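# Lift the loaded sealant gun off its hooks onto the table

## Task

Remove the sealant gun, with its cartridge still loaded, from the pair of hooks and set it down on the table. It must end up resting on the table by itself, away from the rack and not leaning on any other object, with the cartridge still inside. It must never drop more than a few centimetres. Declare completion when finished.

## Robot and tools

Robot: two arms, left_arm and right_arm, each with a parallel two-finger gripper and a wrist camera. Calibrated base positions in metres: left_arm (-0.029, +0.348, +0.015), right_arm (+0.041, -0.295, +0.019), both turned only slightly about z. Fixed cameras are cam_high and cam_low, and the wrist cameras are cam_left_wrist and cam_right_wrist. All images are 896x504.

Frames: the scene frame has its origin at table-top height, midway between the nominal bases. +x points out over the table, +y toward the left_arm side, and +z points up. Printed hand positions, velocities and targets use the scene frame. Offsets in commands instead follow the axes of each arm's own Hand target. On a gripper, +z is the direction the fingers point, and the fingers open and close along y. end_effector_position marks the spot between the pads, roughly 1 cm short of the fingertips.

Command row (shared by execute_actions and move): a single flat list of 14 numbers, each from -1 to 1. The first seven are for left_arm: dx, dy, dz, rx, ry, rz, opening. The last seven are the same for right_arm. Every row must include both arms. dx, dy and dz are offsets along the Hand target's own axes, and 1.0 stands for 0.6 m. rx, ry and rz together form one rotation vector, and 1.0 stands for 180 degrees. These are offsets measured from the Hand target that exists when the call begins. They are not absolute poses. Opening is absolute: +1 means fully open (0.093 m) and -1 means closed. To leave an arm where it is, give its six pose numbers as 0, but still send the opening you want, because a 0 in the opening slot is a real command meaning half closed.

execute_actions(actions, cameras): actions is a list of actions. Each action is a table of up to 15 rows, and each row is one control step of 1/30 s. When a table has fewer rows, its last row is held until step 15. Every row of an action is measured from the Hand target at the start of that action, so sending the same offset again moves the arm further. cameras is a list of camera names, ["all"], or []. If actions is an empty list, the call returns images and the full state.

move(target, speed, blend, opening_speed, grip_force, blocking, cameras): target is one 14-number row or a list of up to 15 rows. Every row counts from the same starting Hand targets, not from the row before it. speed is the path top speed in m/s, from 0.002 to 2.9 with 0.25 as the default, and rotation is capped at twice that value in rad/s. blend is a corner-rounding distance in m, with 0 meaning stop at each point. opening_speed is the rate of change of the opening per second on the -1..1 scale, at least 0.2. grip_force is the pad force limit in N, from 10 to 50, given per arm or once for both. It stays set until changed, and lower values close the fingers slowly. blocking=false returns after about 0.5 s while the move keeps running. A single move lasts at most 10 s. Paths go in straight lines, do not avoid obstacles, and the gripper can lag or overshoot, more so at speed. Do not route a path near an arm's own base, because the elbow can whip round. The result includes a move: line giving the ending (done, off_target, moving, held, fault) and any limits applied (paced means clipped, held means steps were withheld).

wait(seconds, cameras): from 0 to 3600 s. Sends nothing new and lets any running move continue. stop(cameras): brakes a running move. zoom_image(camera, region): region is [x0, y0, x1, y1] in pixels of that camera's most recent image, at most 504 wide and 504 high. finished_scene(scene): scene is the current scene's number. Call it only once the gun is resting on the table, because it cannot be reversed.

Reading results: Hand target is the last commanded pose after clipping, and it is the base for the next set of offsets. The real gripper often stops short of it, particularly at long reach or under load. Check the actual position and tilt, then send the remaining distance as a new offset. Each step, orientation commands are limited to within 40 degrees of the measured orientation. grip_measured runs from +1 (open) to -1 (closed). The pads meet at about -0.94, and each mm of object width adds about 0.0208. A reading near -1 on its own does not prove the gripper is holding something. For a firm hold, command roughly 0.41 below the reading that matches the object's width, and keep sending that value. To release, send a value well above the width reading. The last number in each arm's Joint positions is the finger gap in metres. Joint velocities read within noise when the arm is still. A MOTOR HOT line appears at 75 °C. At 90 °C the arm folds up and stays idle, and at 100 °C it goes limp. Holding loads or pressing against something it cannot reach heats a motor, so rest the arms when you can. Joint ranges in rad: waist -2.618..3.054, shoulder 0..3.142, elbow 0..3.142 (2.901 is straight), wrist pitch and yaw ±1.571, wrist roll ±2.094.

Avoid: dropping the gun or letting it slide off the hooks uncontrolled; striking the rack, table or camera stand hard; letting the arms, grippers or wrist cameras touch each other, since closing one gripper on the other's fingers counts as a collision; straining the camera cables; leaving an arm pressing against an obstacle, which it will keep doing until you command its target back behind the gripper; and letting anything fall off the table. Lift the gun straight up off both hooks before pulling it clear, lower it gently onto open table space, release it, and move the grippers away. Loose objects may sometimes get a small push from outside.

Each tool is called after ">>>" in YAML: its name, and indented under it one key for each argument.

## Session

>>> execute_actions:
  actions: []

>>> zoom_image:
  camera: "cam_low"
  region: [150, 80, 390, 360]

>>> zoom_image:
  camera: "cam_high"
  region: [500, 60, 700, 430]

Scene clock: 0.00 s.
left_arm: end_effector_position=(+0.3351, +0.3735, +0.1363) grip_measured=+1.000 end_effector_quat_wxyz=(+0.654, -0.042, +0.750, +0.090) | right_arm: end_effector_position=(+0.4220, -0.2941, +0.1231) grip_measured=+1.000 end_effector_quat_wxyz=(+0.628, -0.029, +0.777, +0.010)
Joint positions: left_arm=[-0.001 1.542 0.201 1.208 -0.222 0.051 0.093] | right_arm=[0 1.591 0.271 1.107 -0.088 -0.04 0.093]
Joint velocities: within noise
Joint torques (N m): no reading
Heat: left arm: 32 °C; right arm: 29 °C.
Hand target: left_arm +0.3373, +0.3735, +0.1433; +0.662, -0.044, +0.743, +0.089 | right_arm +0.4231, -0.2942, +0.1243; +0.629, -0.029, +0.777, +0.010
Tool commands: left_gripper/opening=+1.0 right_gripper/opening=+1.0
camera_calibration:
cam_left_wrist: T_world_to_cam=[[0.18659, -0.97769, -0.09648, 0.31776], [-0.54024, -0.02009, -0.84127, 0.34207], [0.82056, 0.2091, -0.53194, -0.19729]] pos_world=[0.2874, 0.35879, 0.21348]
cam_right_wrist: T_world_to_cam=[[0.05112, -0.99826, 0.02946, -0.31752], [-0.60583, -0.05445, -0.79373, 0.37431], [0.79395, 0.02272, -0.60756, -0.16685]] pos_world=[0.37547, -0.29279, 0.20508]

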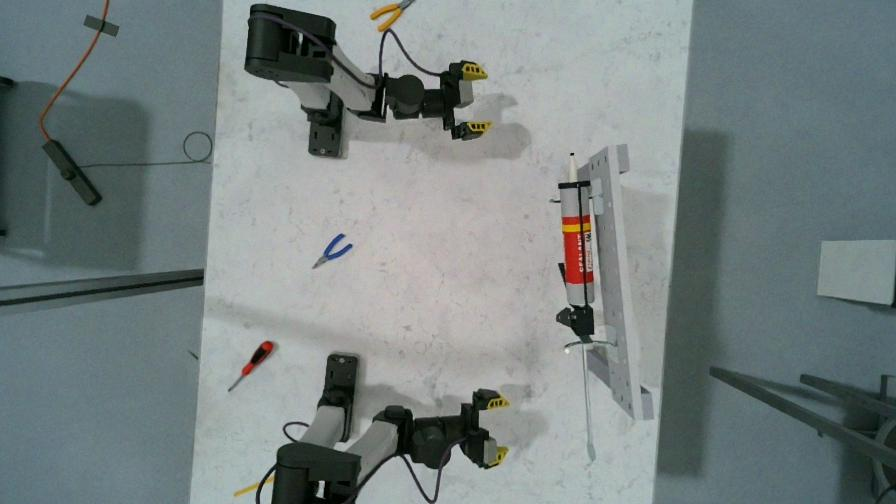

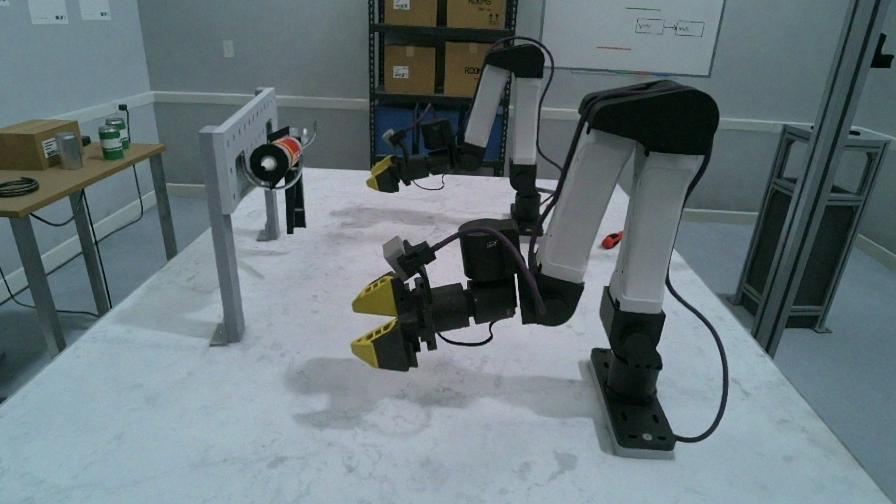

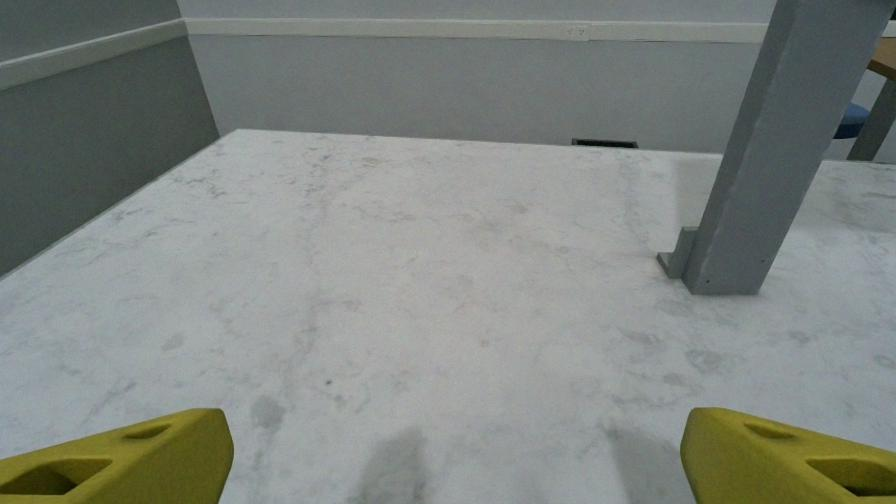

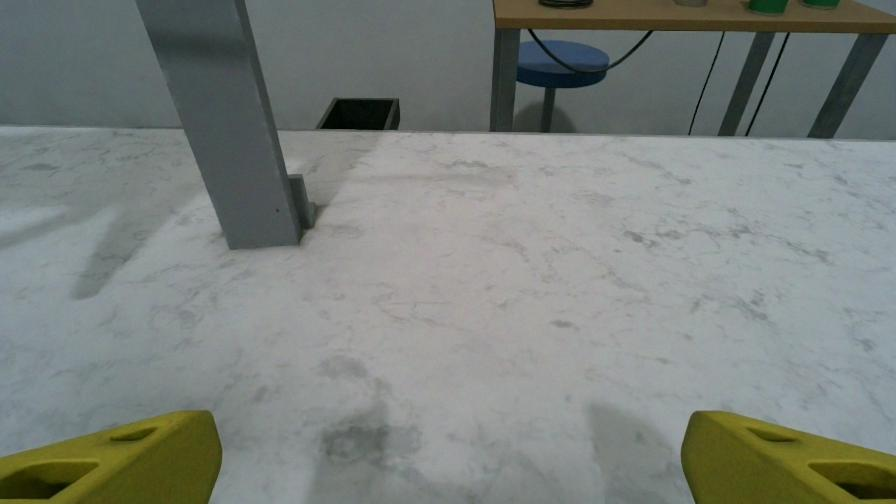

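Scaled by 1.800 from the camera's image (finer frame: 1280x720).

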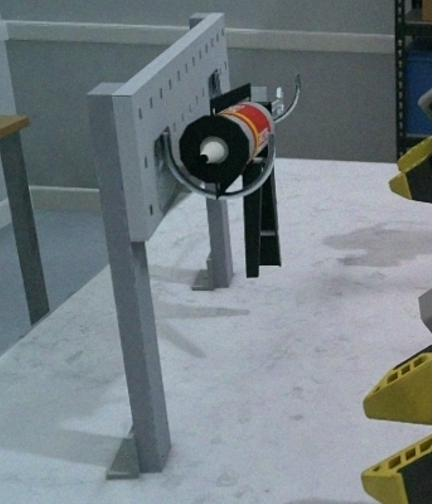

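Scaled by 1.362 from the camera's image (finer frame: 1280x720).

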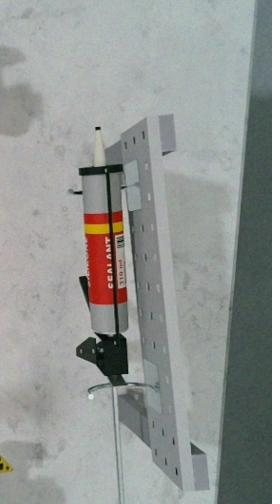

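>>> move:
  target: [-0.203,-0.467,-0.108,0.0447,-0.0111,-0.522,1,-0.190,0.208,-0.136,-0.0683,-0.0373,0.5024,1]
  speed: 0.3
  cameras: ["all"]

Scene clock: 6.30 s.
left_arm: end_effector_position=(+0.3378, +0.0840, +0.2440) grip_measured=+1.000 end_effector_quat_wxyz=(+0.529, -0.524, +0.479, -0.466) | right_arm: end_effector_position=(+0.3582, -0.1675, +0.2389) grip_measured=+1.000 end_effector_quat_wxyz=(+0.462, +0.463, +0.542, +0.528)
Joint positions: left_arm=[-0.926 1.737 0.892 0.831 -1.064 -1.563 0.093] | right_arm=[0.638 1.032 0.314 0.7 0.458 1.568 0.093]
Joint torques (N m): left_arm=[-0.03 -7.5 8.5 1.72 -0.2 0.02] | right_arm=[0.66 -4.03 10.65 2.23 0.48 -0.11]
Heat: left arm: 33 °C; right arm: 30 °C.
Hand target: left_arm +0.3399, +0.0800, +0.2500; +0.530, -0.530, +0.468, -0.469 | right_arm +0.3596, -0.1701, +0.2501; +0.470, +0.469, +0.529, +0.529
Off the commanded pose: left_arm 0.008 m, 1 deg | right_arm 0.012 m, 2 deg.
move: off_target (right_arm)
cam_left_wrist: T_world_to_cam=[[0.01818, -0.03349, 0.99927, -0.24519], [-0.3201, -0.94703, -0.02591, 0.23286], [0.94721, -0.31939, -0.02794, -0.20318]] pos_world=[0.27145, 0.14742, 0.24537]
cam_right_wrist: T_world_to_cam=[[-0.02276, -0.02178, -0.9995, 0.24454], [-0.55344, 0.83287, -0.00555, 0.37604], [0.83258, 0.55304, -0.03101, -0.11139]] pos_world=[0.30642, -0.24627, 0.24305]

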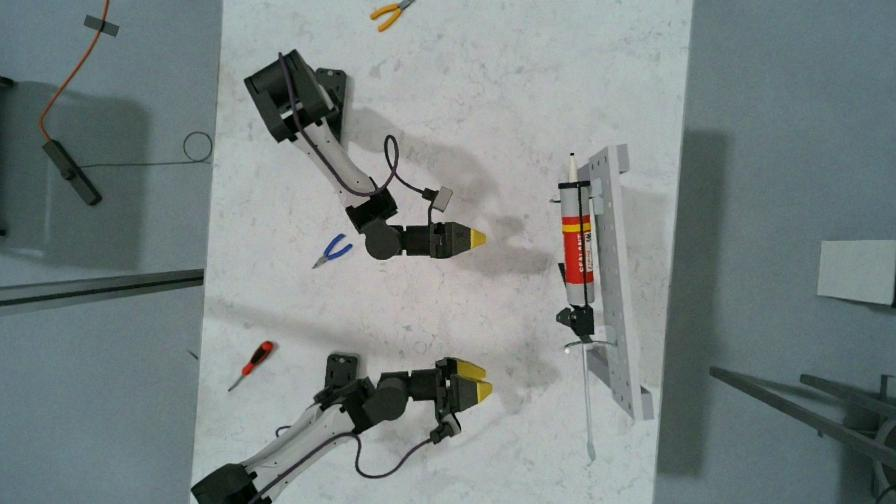

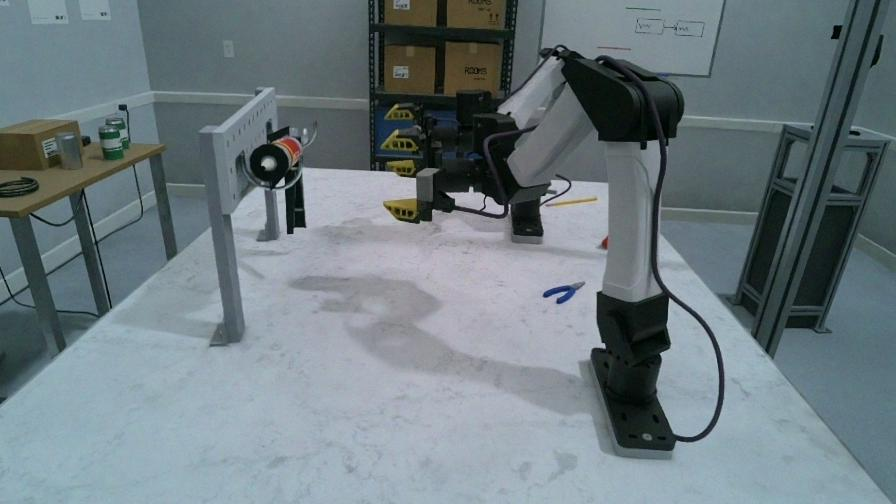

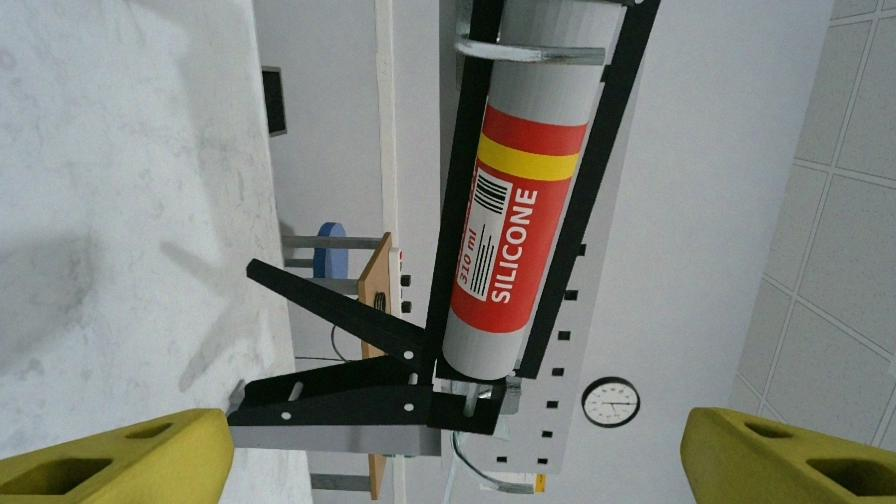

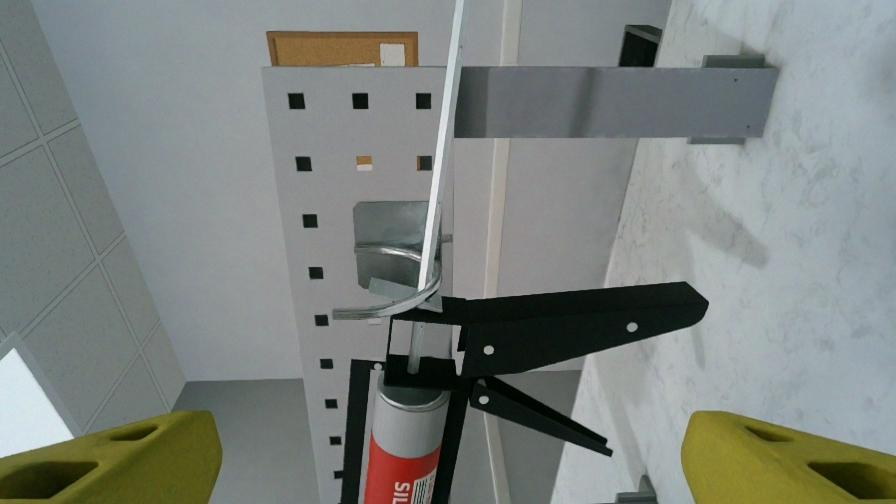

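>>> move:
  target: [0.0885,-0.0333,0.0897,0,0,0.0556,1,0.002,-0.002,0.091,0,0,0.0556,1]
  speed: 0.2
  cameras: ["all"]

Scene clock: 8.80 s.
left_arm: end_effector_position=(+0.3938, +0.0384, +0.2663) grip_measured=+1.000 end_effector_quat_wxyz=(+0.567, -0.489, +0.513, -0.419) | right_arm: end_effector_position=(+0.4081, -0.1613, +0.2417) grip_measured=+1.000 end_effector_quat_wxyz=(+0.416, +0.512, +0.496, +0.565)
Joint positions: left_arm=[-0.883 1.94 1.261 0.668 -1.038 -1.407 0.093] | right_arm=[0.544 1.283 0.455 0.811 0.375 1.744 0.093]
Joint torques (N m): left_arm=[0.76 -9.29 9.14 1.74 0.06 0.2] | right_arm=[-0.4 -3.92 10.19 2.53 0.27 -0.11]
Heat: left arm: 34 °C; right arm: 31 °C.
Hand target: left_arm +0.3997, +0.0338, +0.2699; +0.569, -0.487, +0.513, -0.421 | right_arm +0.4136, -0.1625, +0.2491; +0.422, +0.514, +0.485, +0.568
Off the commanded pose: left_arm 0.008 m, 0 deg | right_arm 0.009 m, 1 deg.
move: done
cam_left_wrist: T_world_to_cam=[[0.03669, -0.18453, 0.98214, -0.26693], [-0.30672, -0.93745, -0.16467, 0.23945], [0.95109, -0.2952, -0.09099, -0.25572]] pos_world=[0.32645, 0.09973, 0.27833]
cam_right_wrist: T_world_to_cam=[[-0.04601, 0.15437, -0.98694, 0.28345], [-0.54002, 0.82733, 0.15458, 0.35351], [0.84039, 0.54008, 0.04529, -0.18006]] pos_world=[0.35527, -0.23898, 0.23326]

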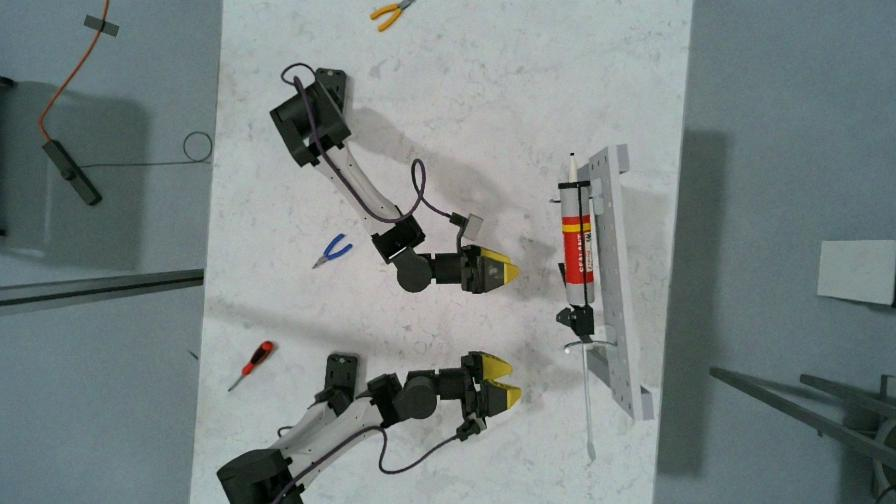

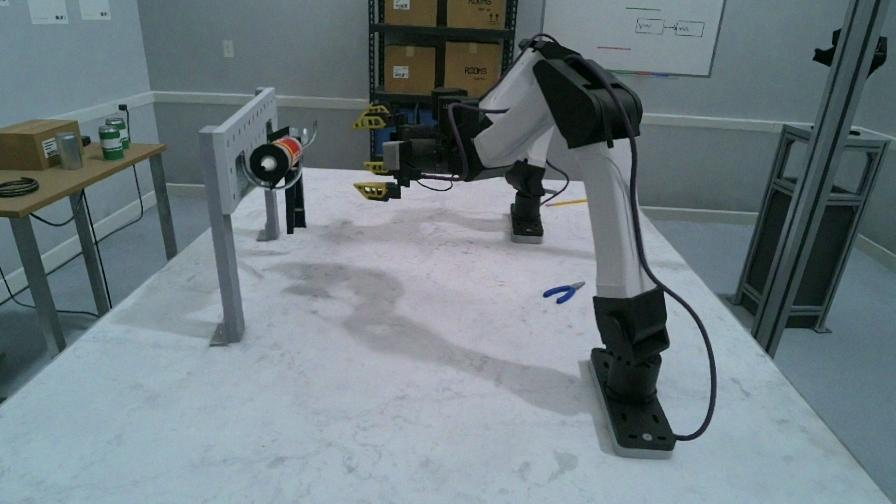

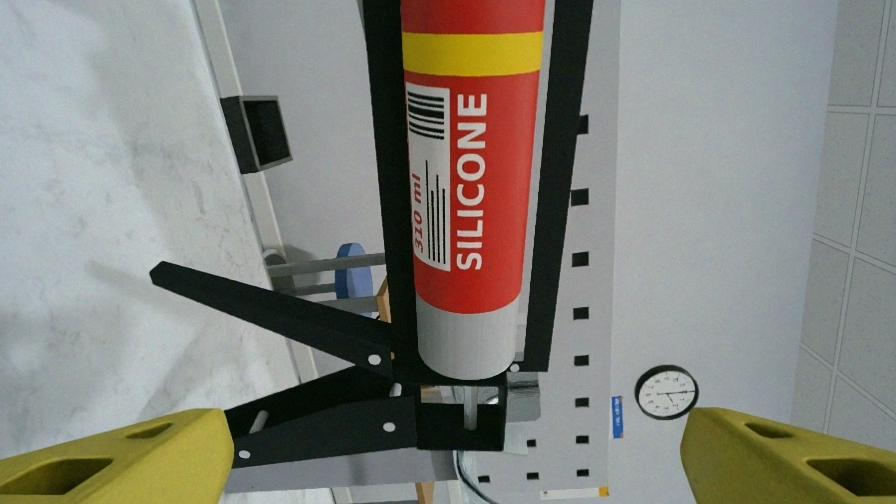

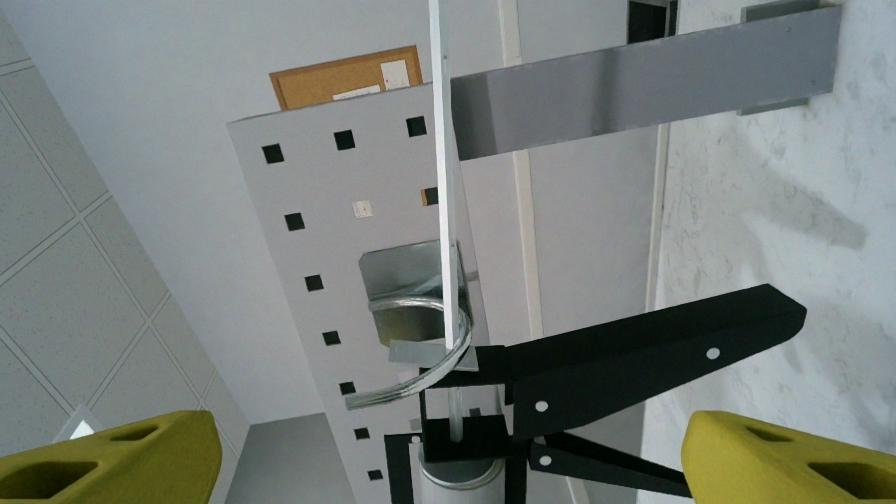

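>>> move:
  target: [-0.002,-0.013,0.1167,0,0,0,1,0.001,0.005,0.1167,-0.005,0,0,1]
  speed: 0.15
  cameras: ["cam_left_wrist","cam_right_wrist","cam_high"]

Scene clock: 11.10 s.
left_arm: end_effector_position=(+0.4635, +0.0470, +0.2748) grip_measured=+1.000 end_effector_quat_wxyz=(+0.568, -0.490, +0.513, -0.417) | right_arm: end_effector_position=(+0.4768, -0.1526, +0.2475) grip_measured=+1.000 end_effector_quat_wxyz=(+0.419, +0.510, +0.488, +0.571)
Joint positions: left_arm=[-0.752 2.069 1.489 0.569 -0.911 -1.404 0.093] | right_arm=[0.458 1.561 0.686 0.877 0.293 1.744 0.093]
Joint torques (N m): left_arm=[0.59 -10.58 9.54 1.82 0.09 0.16] | right_arm=[-0.43 -6.24 10 2.57 0.25 -0.16]
Heat: left arm: 34 °C; right arm: 32 °C.
Hand target: left_arm +0.4693, +0.0423, +0.2779; +0.569, -0.487, +0.513, -0.421 | right_arm +0.4832, -0.1542, +0.2520; +0.426, +0.510, +0.481, +0.571
Off the commanded pose: left_arm 0.008 m, 1 deg | right_arm 0.008 m, 1 deg.
move: done
cam_left_wrist: T_world_to_cam=[[0.03912, -0.18709, 0.98156, -0.27711], [-0.30301, -0.93828, -0.16676, 0.26922], [0.95218, -0.2909, -0.09339, -0.31878]] pos_world=[0.39595, 0.10803, 0.28712]
cam_right_wrist: T_world_to_cam=[[-0.02817, 0.16387, -0.98608, 0.28384], [-0.53958, 0.82791, 0.15301, 0.38268], [0.84146, 0.53638, 0.0651, -0.2488]] pos_world=[0.42385, -0.22989, 0.23753]
Images, in order (width x height): cam_high 896x504, cam_left_wrist 896x504, cam_right_wrist 896x504.

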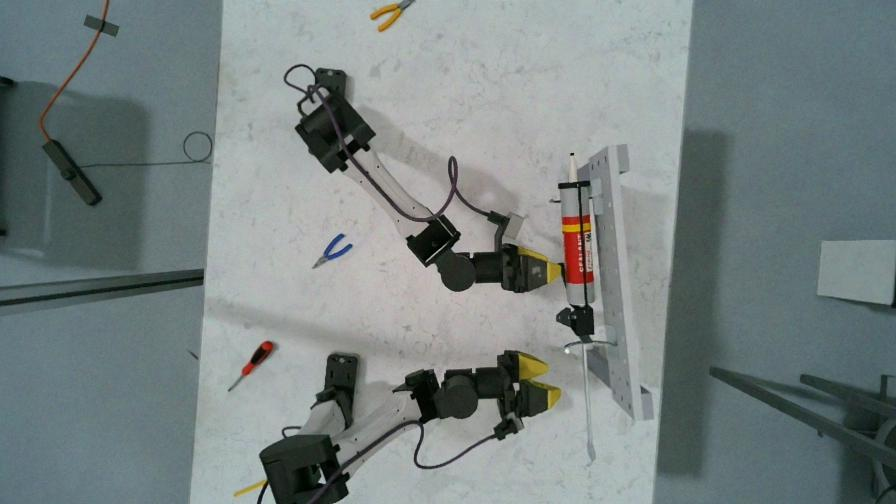

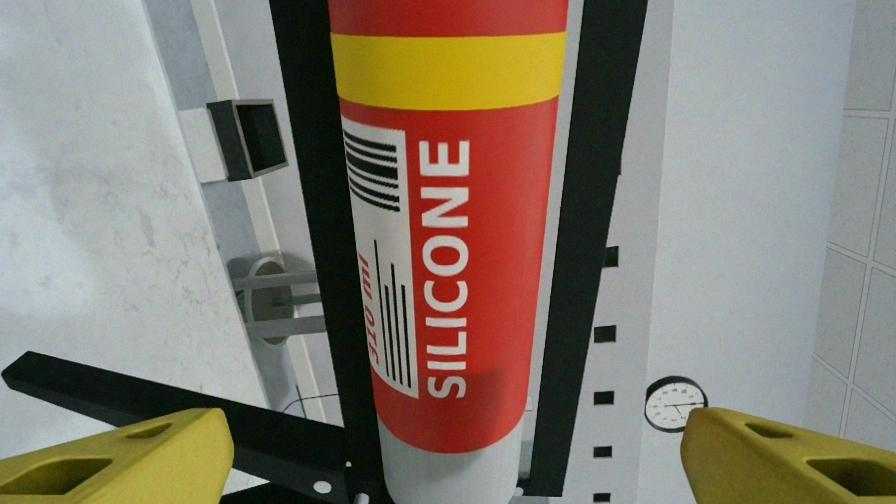

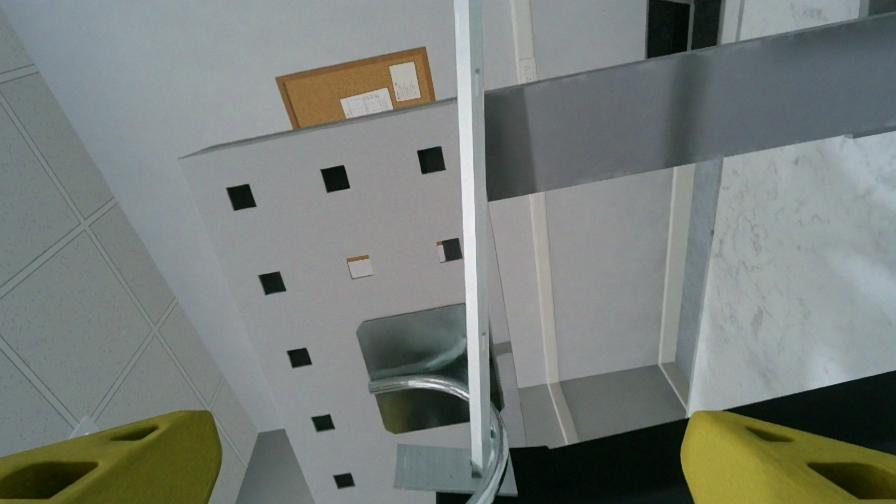

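>>> move:
  target: [0,-0.0016,0.0917,0,0,0,1,-0.002,-0.0115,0.1,0,0,0,1]
  speed: 0.1
  cameras: ["cam_left_wrist","cam_right_wrist","cam_high"]

Scene clock: 13.00 s.
left_arm: end_effector_position=(+0.5180, +0.0526, +0.2767) grip_measured=+1.000 end_effector_quat_wxyz=(+0.568, -0.490, +0.513, -0.417) | right_arm: end_effector_position=(+0.5362, -0.1455, +0.2470) grip_measured=+1.000 end_effector_quat_wxyz=(+0.421, +0.508, +0.484, +0.575)
Joint positions: left_arm=[-0.666 2.204 1.711 0.483 -0.825 -1.404 0.093] | right_arm=[0.408 1.776 0.909 0.884 0.244 1.744 0.093]
Joint torques (N m): left_arm=[0.62 -11.77 9.76 1.89 0.08 0.16] | right_arm=[-0.38 -8.17 10.06 2.46 0.24 -0.15]
Heat: left arm: 35 °C; right arm: 33 °C.
Hand target: left_arm +0.5239, +0.0488, +0.2789; +0.569, -0.487, +0.513, -0.421 | right_arm +0.5429, -0.1472, +0.2461; +0.426, +0.510, +0.481, +0.572
Off the commanded pose: left_arm 0.007 m, 1 deg | right_arm 0.007 m, 1 deg.
move: done
cam_left_wrist: T_world_to_cam=[[0.03908, -0.18598, 0.98178, -0.28023], [-0.30343, -0.93834, -0.16567, 0.29119], [0.95205, -0.29142, -0.0931, -0.36883]] pos_world=[0.45045, 0.11363, 0.28902]
cam_right_wrist: T_world_to_cam=[[-0.01468, 0.16895, -0.98552, 0.27713], [-0.54067, 0.82776, 0.14996, 0.41032], [0.8411, 0.53504, 0.07919, -0.30592]] pos_world=[0.48323, -0.22279, 0.23581]
Images, in order (width x height): cam_high 896x504, cam_left_wrist 896x504, cam_right_wrist 896x504.

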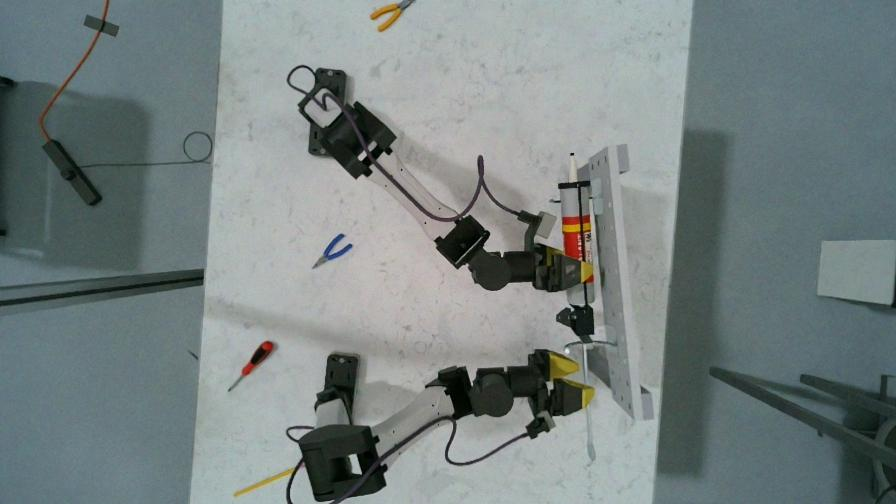

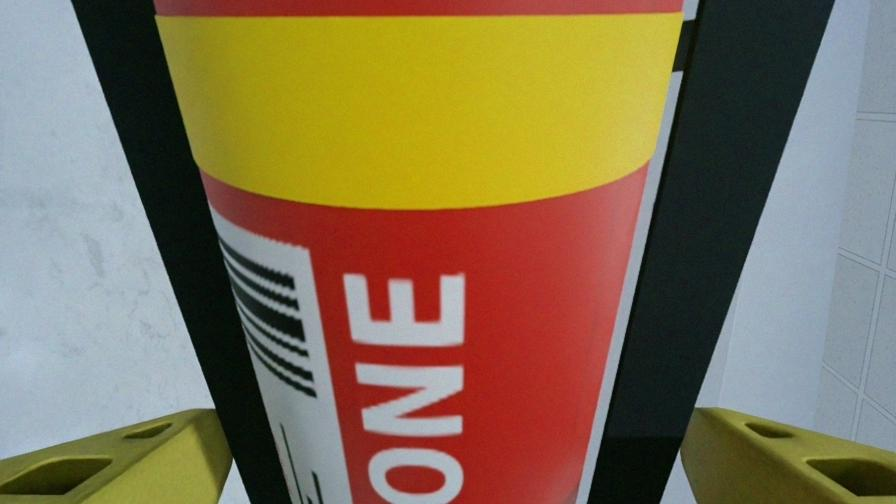

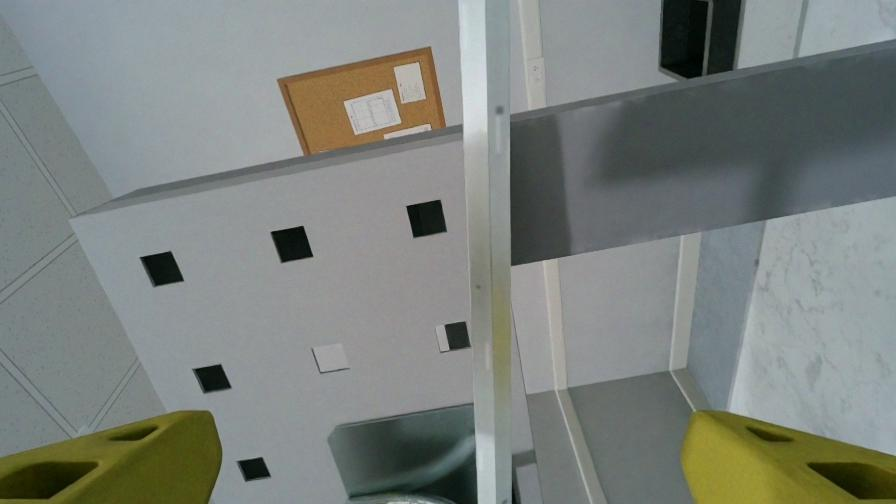

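>>> move:
  target: [0,-0.0025,0,0,0,0,1,-0.003,-0.016,0.009,0,0,0,1]
  speed: 0.1
  cameras: ["cam_left_wrist","cam_right_wrist","cam_low"]

>>> zoom_image:
  camera: "cam_low"
  region: [200, 60, 452, 260]

Scene clock: 14.20 s.
left_arm: end_effector_position=(+0.5180, +0.0525, +0.2753) grip_measured=+1.000 end_effector_quat_wxyz=(+0.568, -0.490, +0.515, -0.415) | right_arm: end_effector_position=(+0.5416, -0.1448, +0.2335) grip_measured=+1.000 end_effector_quat_wxyz=(+0.419, +0.510, +0.488, +0.570)
Joint positions: left_arm=[-0.666 2.205 1.711 0.476 -0.824 -1.404 0.093] | right_arm=[0.404 1.819 0.914 0.907 0.239 1.744 0.093]
Joint torques (N m): left_arm=[0.58 -11.82 10.18 1.88 0.08 0.16] | right_arm=[-0.4 -8.57 10.06 2.58 0.24 -0.15]
Heat: left arm: 35 °C; right arm: 33 °C.
Hand target: left_arm +0.5240, +0.0484, +0.2802; +0.568, -0.487, +0.513, -0.421 | right_arm +0.5484, -0.1466, +0.2364; +0.426, +0.510, +0.481, +0.572
Off the commanded pose: left_arm 0.009 m, 1 deg | right_arm 0.008 m, 1 deg.
move: done
cam_left_wrist: T_world_to_cam=[[0.04419, -0.19028, 0.98073, -0.28098], [-0.30462, -0.93751, -0.16817, 0.29219], [0.95145, -0.29132, -0.0994, -0.36704]] pos_world=[0.45065, 0.11353, 0.28822]
cam_right_wrist: T_world_to_cam=[[-0.02807, 0.16377, -0.9861, 0.27051], [-0.5389, 0.82837, 0.15291, 0.41307], [0.8419, 0.5357, 0.065, -0.30686]] pos_world=[0.48855, -0.22209, 0.22353]
Images, in order (width x height): cam_low 896x504, cam_left_wrist 896x504, cam_right_wrist 896x504.

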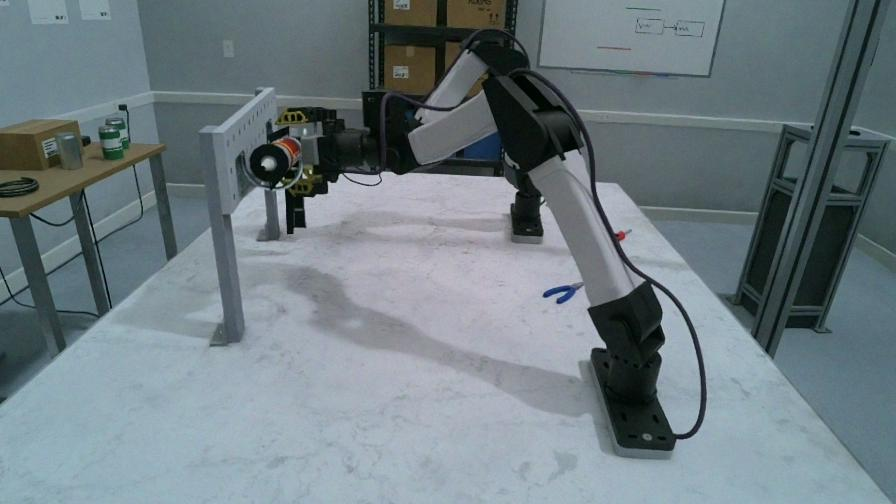

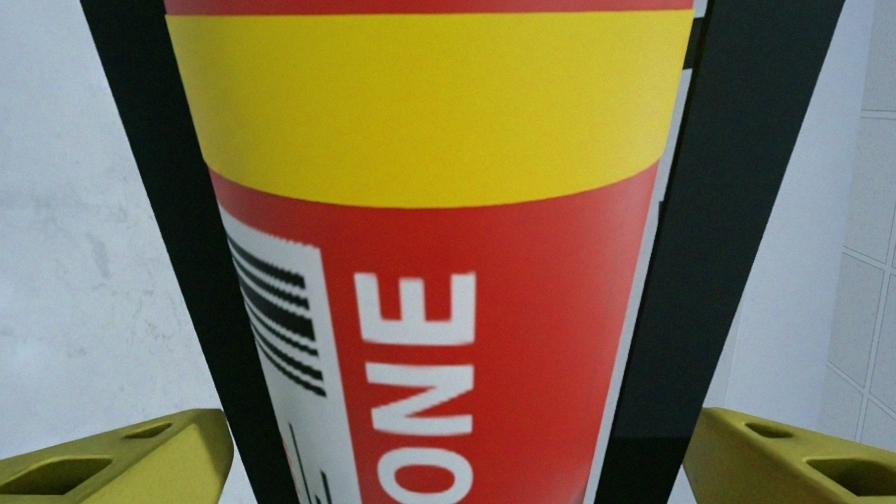

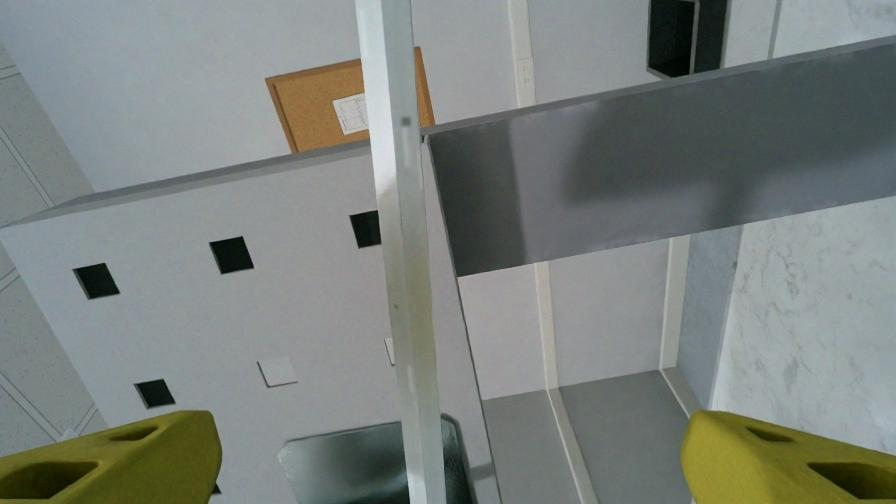

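Scaled by 2.000 from the camera's image (finer frame: 1280x720).

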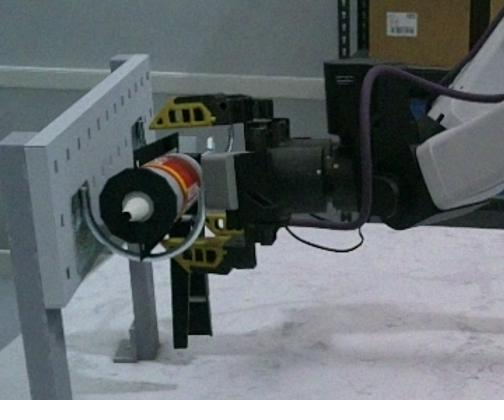

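>>> move:
  target: [0,-0.005,0,0.002,0,0,1,0.001,0.010,0,0,0,0,1]
  speed: 0.1
  cameras: ["cam_left_wrist","cam_right_wrist"]

Scene clock: 14.83 s.
left_arm: end_effector_position=(+0.5185, +0.0521, +0.2793) grip_measured=+1.000 end_effector_quat_wxyz=(+0.568, -0.490, +0.513, -0.417) | right_arm: end_effector_position=(+0.5434, -0.1446, +0.2387) grip_measured=+1.000 end_effector_quat_wxyz=(+0.421, +0.508, +0.485, +0.574)
Joint positions: left_arm=[-0.666 2.205 1.721 0.476 -0.824 -1.402 0.093] | right_arm=[0.403 1.819 0.926 0.907 0.238 1.744 0.093]
Joint torques (N m): left_arm=[0.53 -11.85 9.78 1.92 0.08 0.19] | right_arm=[-0.43 -9.89 9.89 2.32 0.23 -0.15]
Heat: left arm: 35 °C; right arm: 33 °C.
Hand target: left_arm +0.5240, +0.0480, +0.2831; +0.570, -0.485, +0.512, -0.422 | right_arm +0.5484, -0.1472, +0.2425; +0.426, +0.510, +0.481, +0.572
Off the commanded pose: left_arm 0.008 m, 1 deg | right_arm 0.007 m, 1 deg.
move: done
cam_left_wrist: T_world_to_cam=[[0.03762, -0.18679, 0.98168, -0.2821], [-0.30354, -0.93809, -0.16686, 0.29176], [0.95208, -0.2917, -0.09199, -0.36948]] pos_world=[0.45095, 0.11323, 0.29163]
cam_right_wrist: T_world_to_cam=[[-0.01716, 0.16796, -0.98564, 0.27012], [-0.54062, 0.82771, 0.15046, 0.41445], [0.84109, 0.53544, 0.0766, -0.31118]] pos_world=[0.49043, -0.22179, 0.22772]

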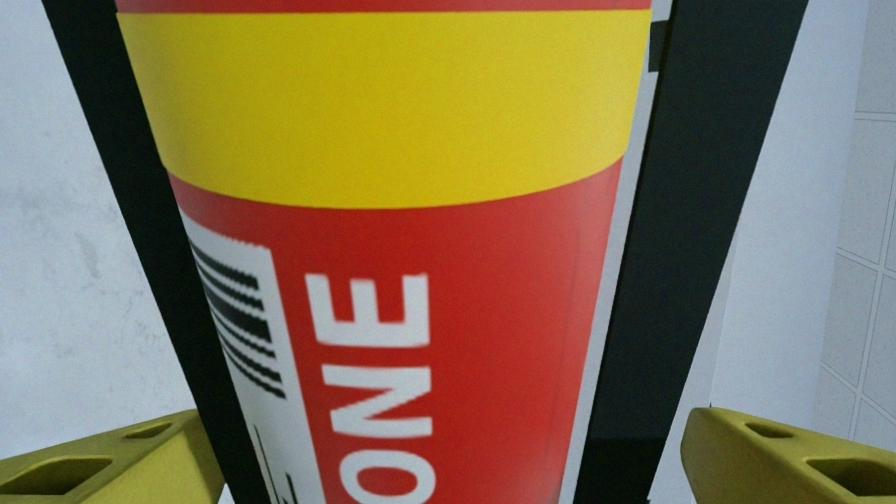

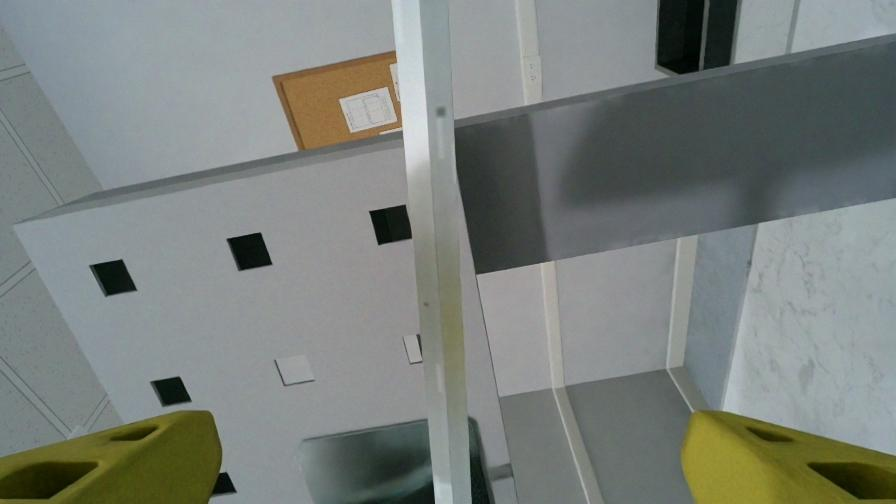

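>>> move:
  target: [0,0.0045,0,-0.002,0,0,1,0,0,0,0,0,0,1]
  speed: 0.1
  cameras: ["cam_left_wrist"]

Scene clock: 15.40 s.
left_arm: end_effector_position=(+0.5185, +0.0521, +0.2791) grip_measured=+1.000 end_effector_quat_wxyz=(+0.568, -0.490, +0.513, -0.417) | right_arm: end_effector_position=(+0.5434, -0.1446, +0.2387) grip_measured=+1.000 end_effector_quat_wxyz=(+0.421, +0.508, +0.485, +0.574)
Joint positions: left_arm=[-0.666 2.205 1.721 0.475 -0.824 -1.402 0.093] | right_arm=[0.403 1.819 0.926 0.907 0.238 1.744 0.093]
Joint torques (N m): left_arm=[0.57 -11.78 9.52 1.87 0.08 0.13] | right_arm=[-0.42 -9.89 9.91 2.32 0.23 -0.15]
Heat: left arm: 35 °C; right arm: 33 °C.
Hand target: left_arm +0.5240, +0.0484, +0.2804; +0.569, -0.487, +0.513, -0.421 | right_arm +0.5484, -0.1472, +0.2425; +0.426, +0.510, +0.481, +0.572
Off the commanded pose: left_arm 0.007 m, 1 deg | right_arm 0.007 m, 1 deg.
move: done
cam_left_wrist: T_world_to_cam=[[0.03845, -0.18748, 0.98152, -0.28225], [-0.30365, -0.93798, -0.16726, 0.29191], [0.95201, -0.29161, -0.09299, -0.36918]] pos_world=[0.45095, 0.11323, 0.29152]

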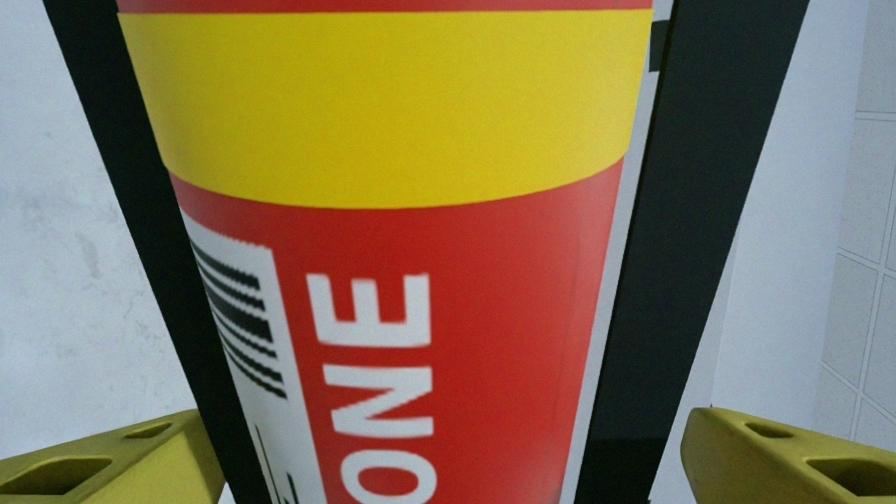

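>>> move:
  target: [0,0.004,0,0,0,0,1,0,0,0,0,0,0,1]
  speed: 0.1
  cameras: ["cam_left_wrist"]

Scene clock: 16.00 s.
left_arm: end_effector_position=(+0.5185, +0.0521, +0.2791) grip_measured=+1.000 end_effector_quat_wxyz=(+0.568, -0.490, +0.513, -0.417) | right_arm: end_effector_position=(+0.5434, -0.1446, +0.2386) grip_measured=+1.000 end_effector_quat_wxyz=(+0.421, +0.508, +0.485, +0.574)
Joint positions: left_arm=[-0.666 2.205 1.721 0.475 -0.824 -1.402 0.093] | right_arm=[0.403 1.819 0.926 0.907 0.238 1.744 0.093]
Joint torques (N m): left_arm=[0.59 -11.64 8.83 1.97 0.08 0.13] | right_arm=[-0.43 -9.91 9.91 2.32 0.23 -0.15]
Heat: left arm: 36 °C; right arm: 33 °C.
Hand target: left_arm +0.5239, +0.0488, +0.2781; +0.569, -0.487, +0.513, -0.421 | right_arm +0.5484, -0.1472, +0.2424; +0.426, +0.510, +0.481, +0.572
Off the commanded pose: left_arm 0.006 m, 1 deg | right_arm 0.007 m, 1 deg.
move: done
cam_left_wrist: T_world_to_cam=[[0.03845, -0.18748, 0.98152, -0.28225], [-0.30365, -0.93798, -0.16726, 0.29191], [0.95201, -0.29161, -0.09299, -0.36918]] pos_world=[0.45095, 0.11323, 0.29152]

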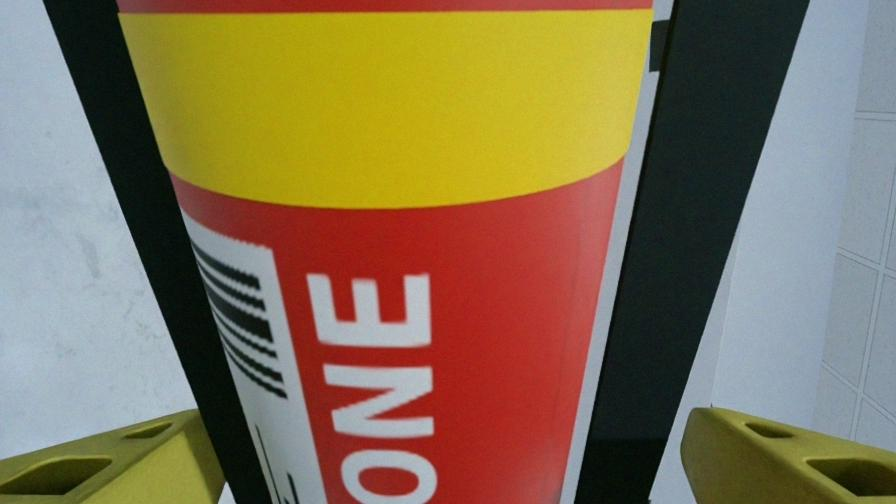

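>>> move:
  target: [0,0,0,0,0,0,0.45,0,0,0,0,0,0,-1]
  opening_speed: 0.6
  cameras: ["cam_left_wrist","cam_right_wrist"]

Scene clock: 20.03 s.
left_arm: end_effector_position=(+0.5191, +0.0516, +0.2753) grip_measured=+0.541 end_effector_quat_wxyz=(+0.568, -0.489, +0.517, -0.414) | right_arm: end_effector_position=(+0.5435, -0.1445, +0.2389) grip_measured=-0.902 end_effector_quat_wxyz=(+0.428, +0.502, +0.491, +0.569)
Joint positions: left_arm=[-0.666 2.21 1.721 0.47 -0.824 -1.402 0.071] | right_arm=[0.403 1.819 0.927 0.907 0.238 1.719 0.002]
Joint torques (N m): left_arm=[0.59 -12.15 8.87 2.01 0.07 0.13] | right_arm=[-0.42 -9.88 9.81 2.33 0.24 0.14]
Heat: left arm: 36 °C; right arm: 34 °C.
Hand target: left_arm +0.5239, +0.0488, +0.2781; +0.568, -0.487, +0.513, -0.421 | right_arm +0.5484, -0.1472, +0.2424; +0.426, +0.510, +0.481, +0.572
Off the commanded pose: left_arm 0.006 m, 1 deg | right_arm 0.007 m, 2 deg.
move: done
cam_left_wrist: T_world_to_cam=[[0.04585, -0.19369, 0.97999, -0.28163], [-0.30537, -0.93678, -0.17086, 0.29273], [0.95113, -0.29142, -0.1021, -0.36729]] pos_world=[0.45165, 0.11264, 0.28851]
cam_right_wrist: T_world_to_cam=[[-0.01357, 0.1434, -0.98957, 0.26578], [-0.54084, 0.83134, 0.12789, 0.42045], [0.84101, 0.53694, 0.06628, -0.30858]] pos_world=[0.49052, -0.22196, 0.22969]

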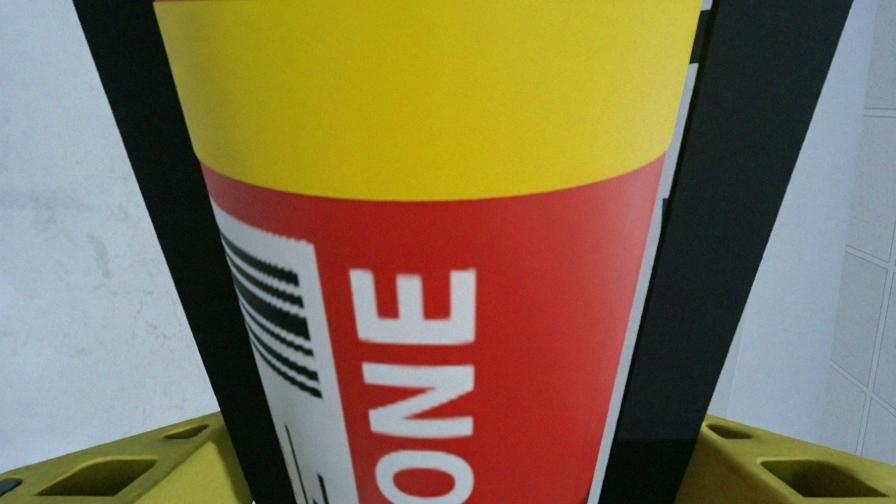

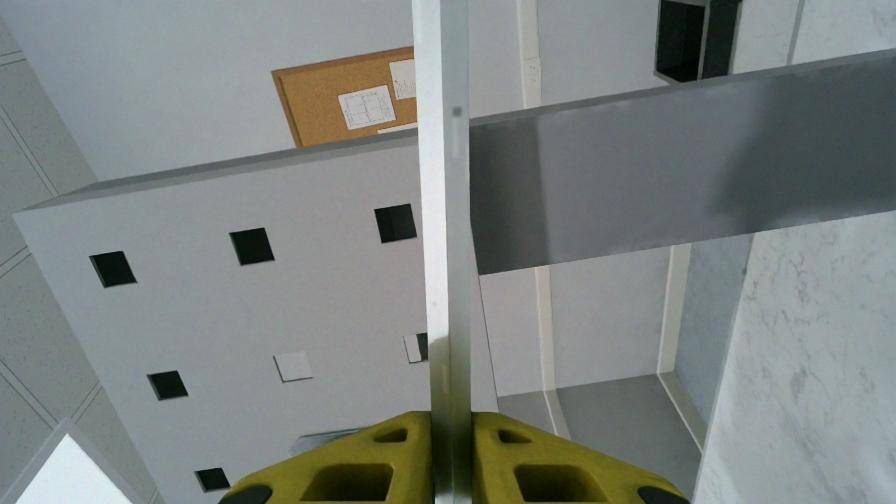

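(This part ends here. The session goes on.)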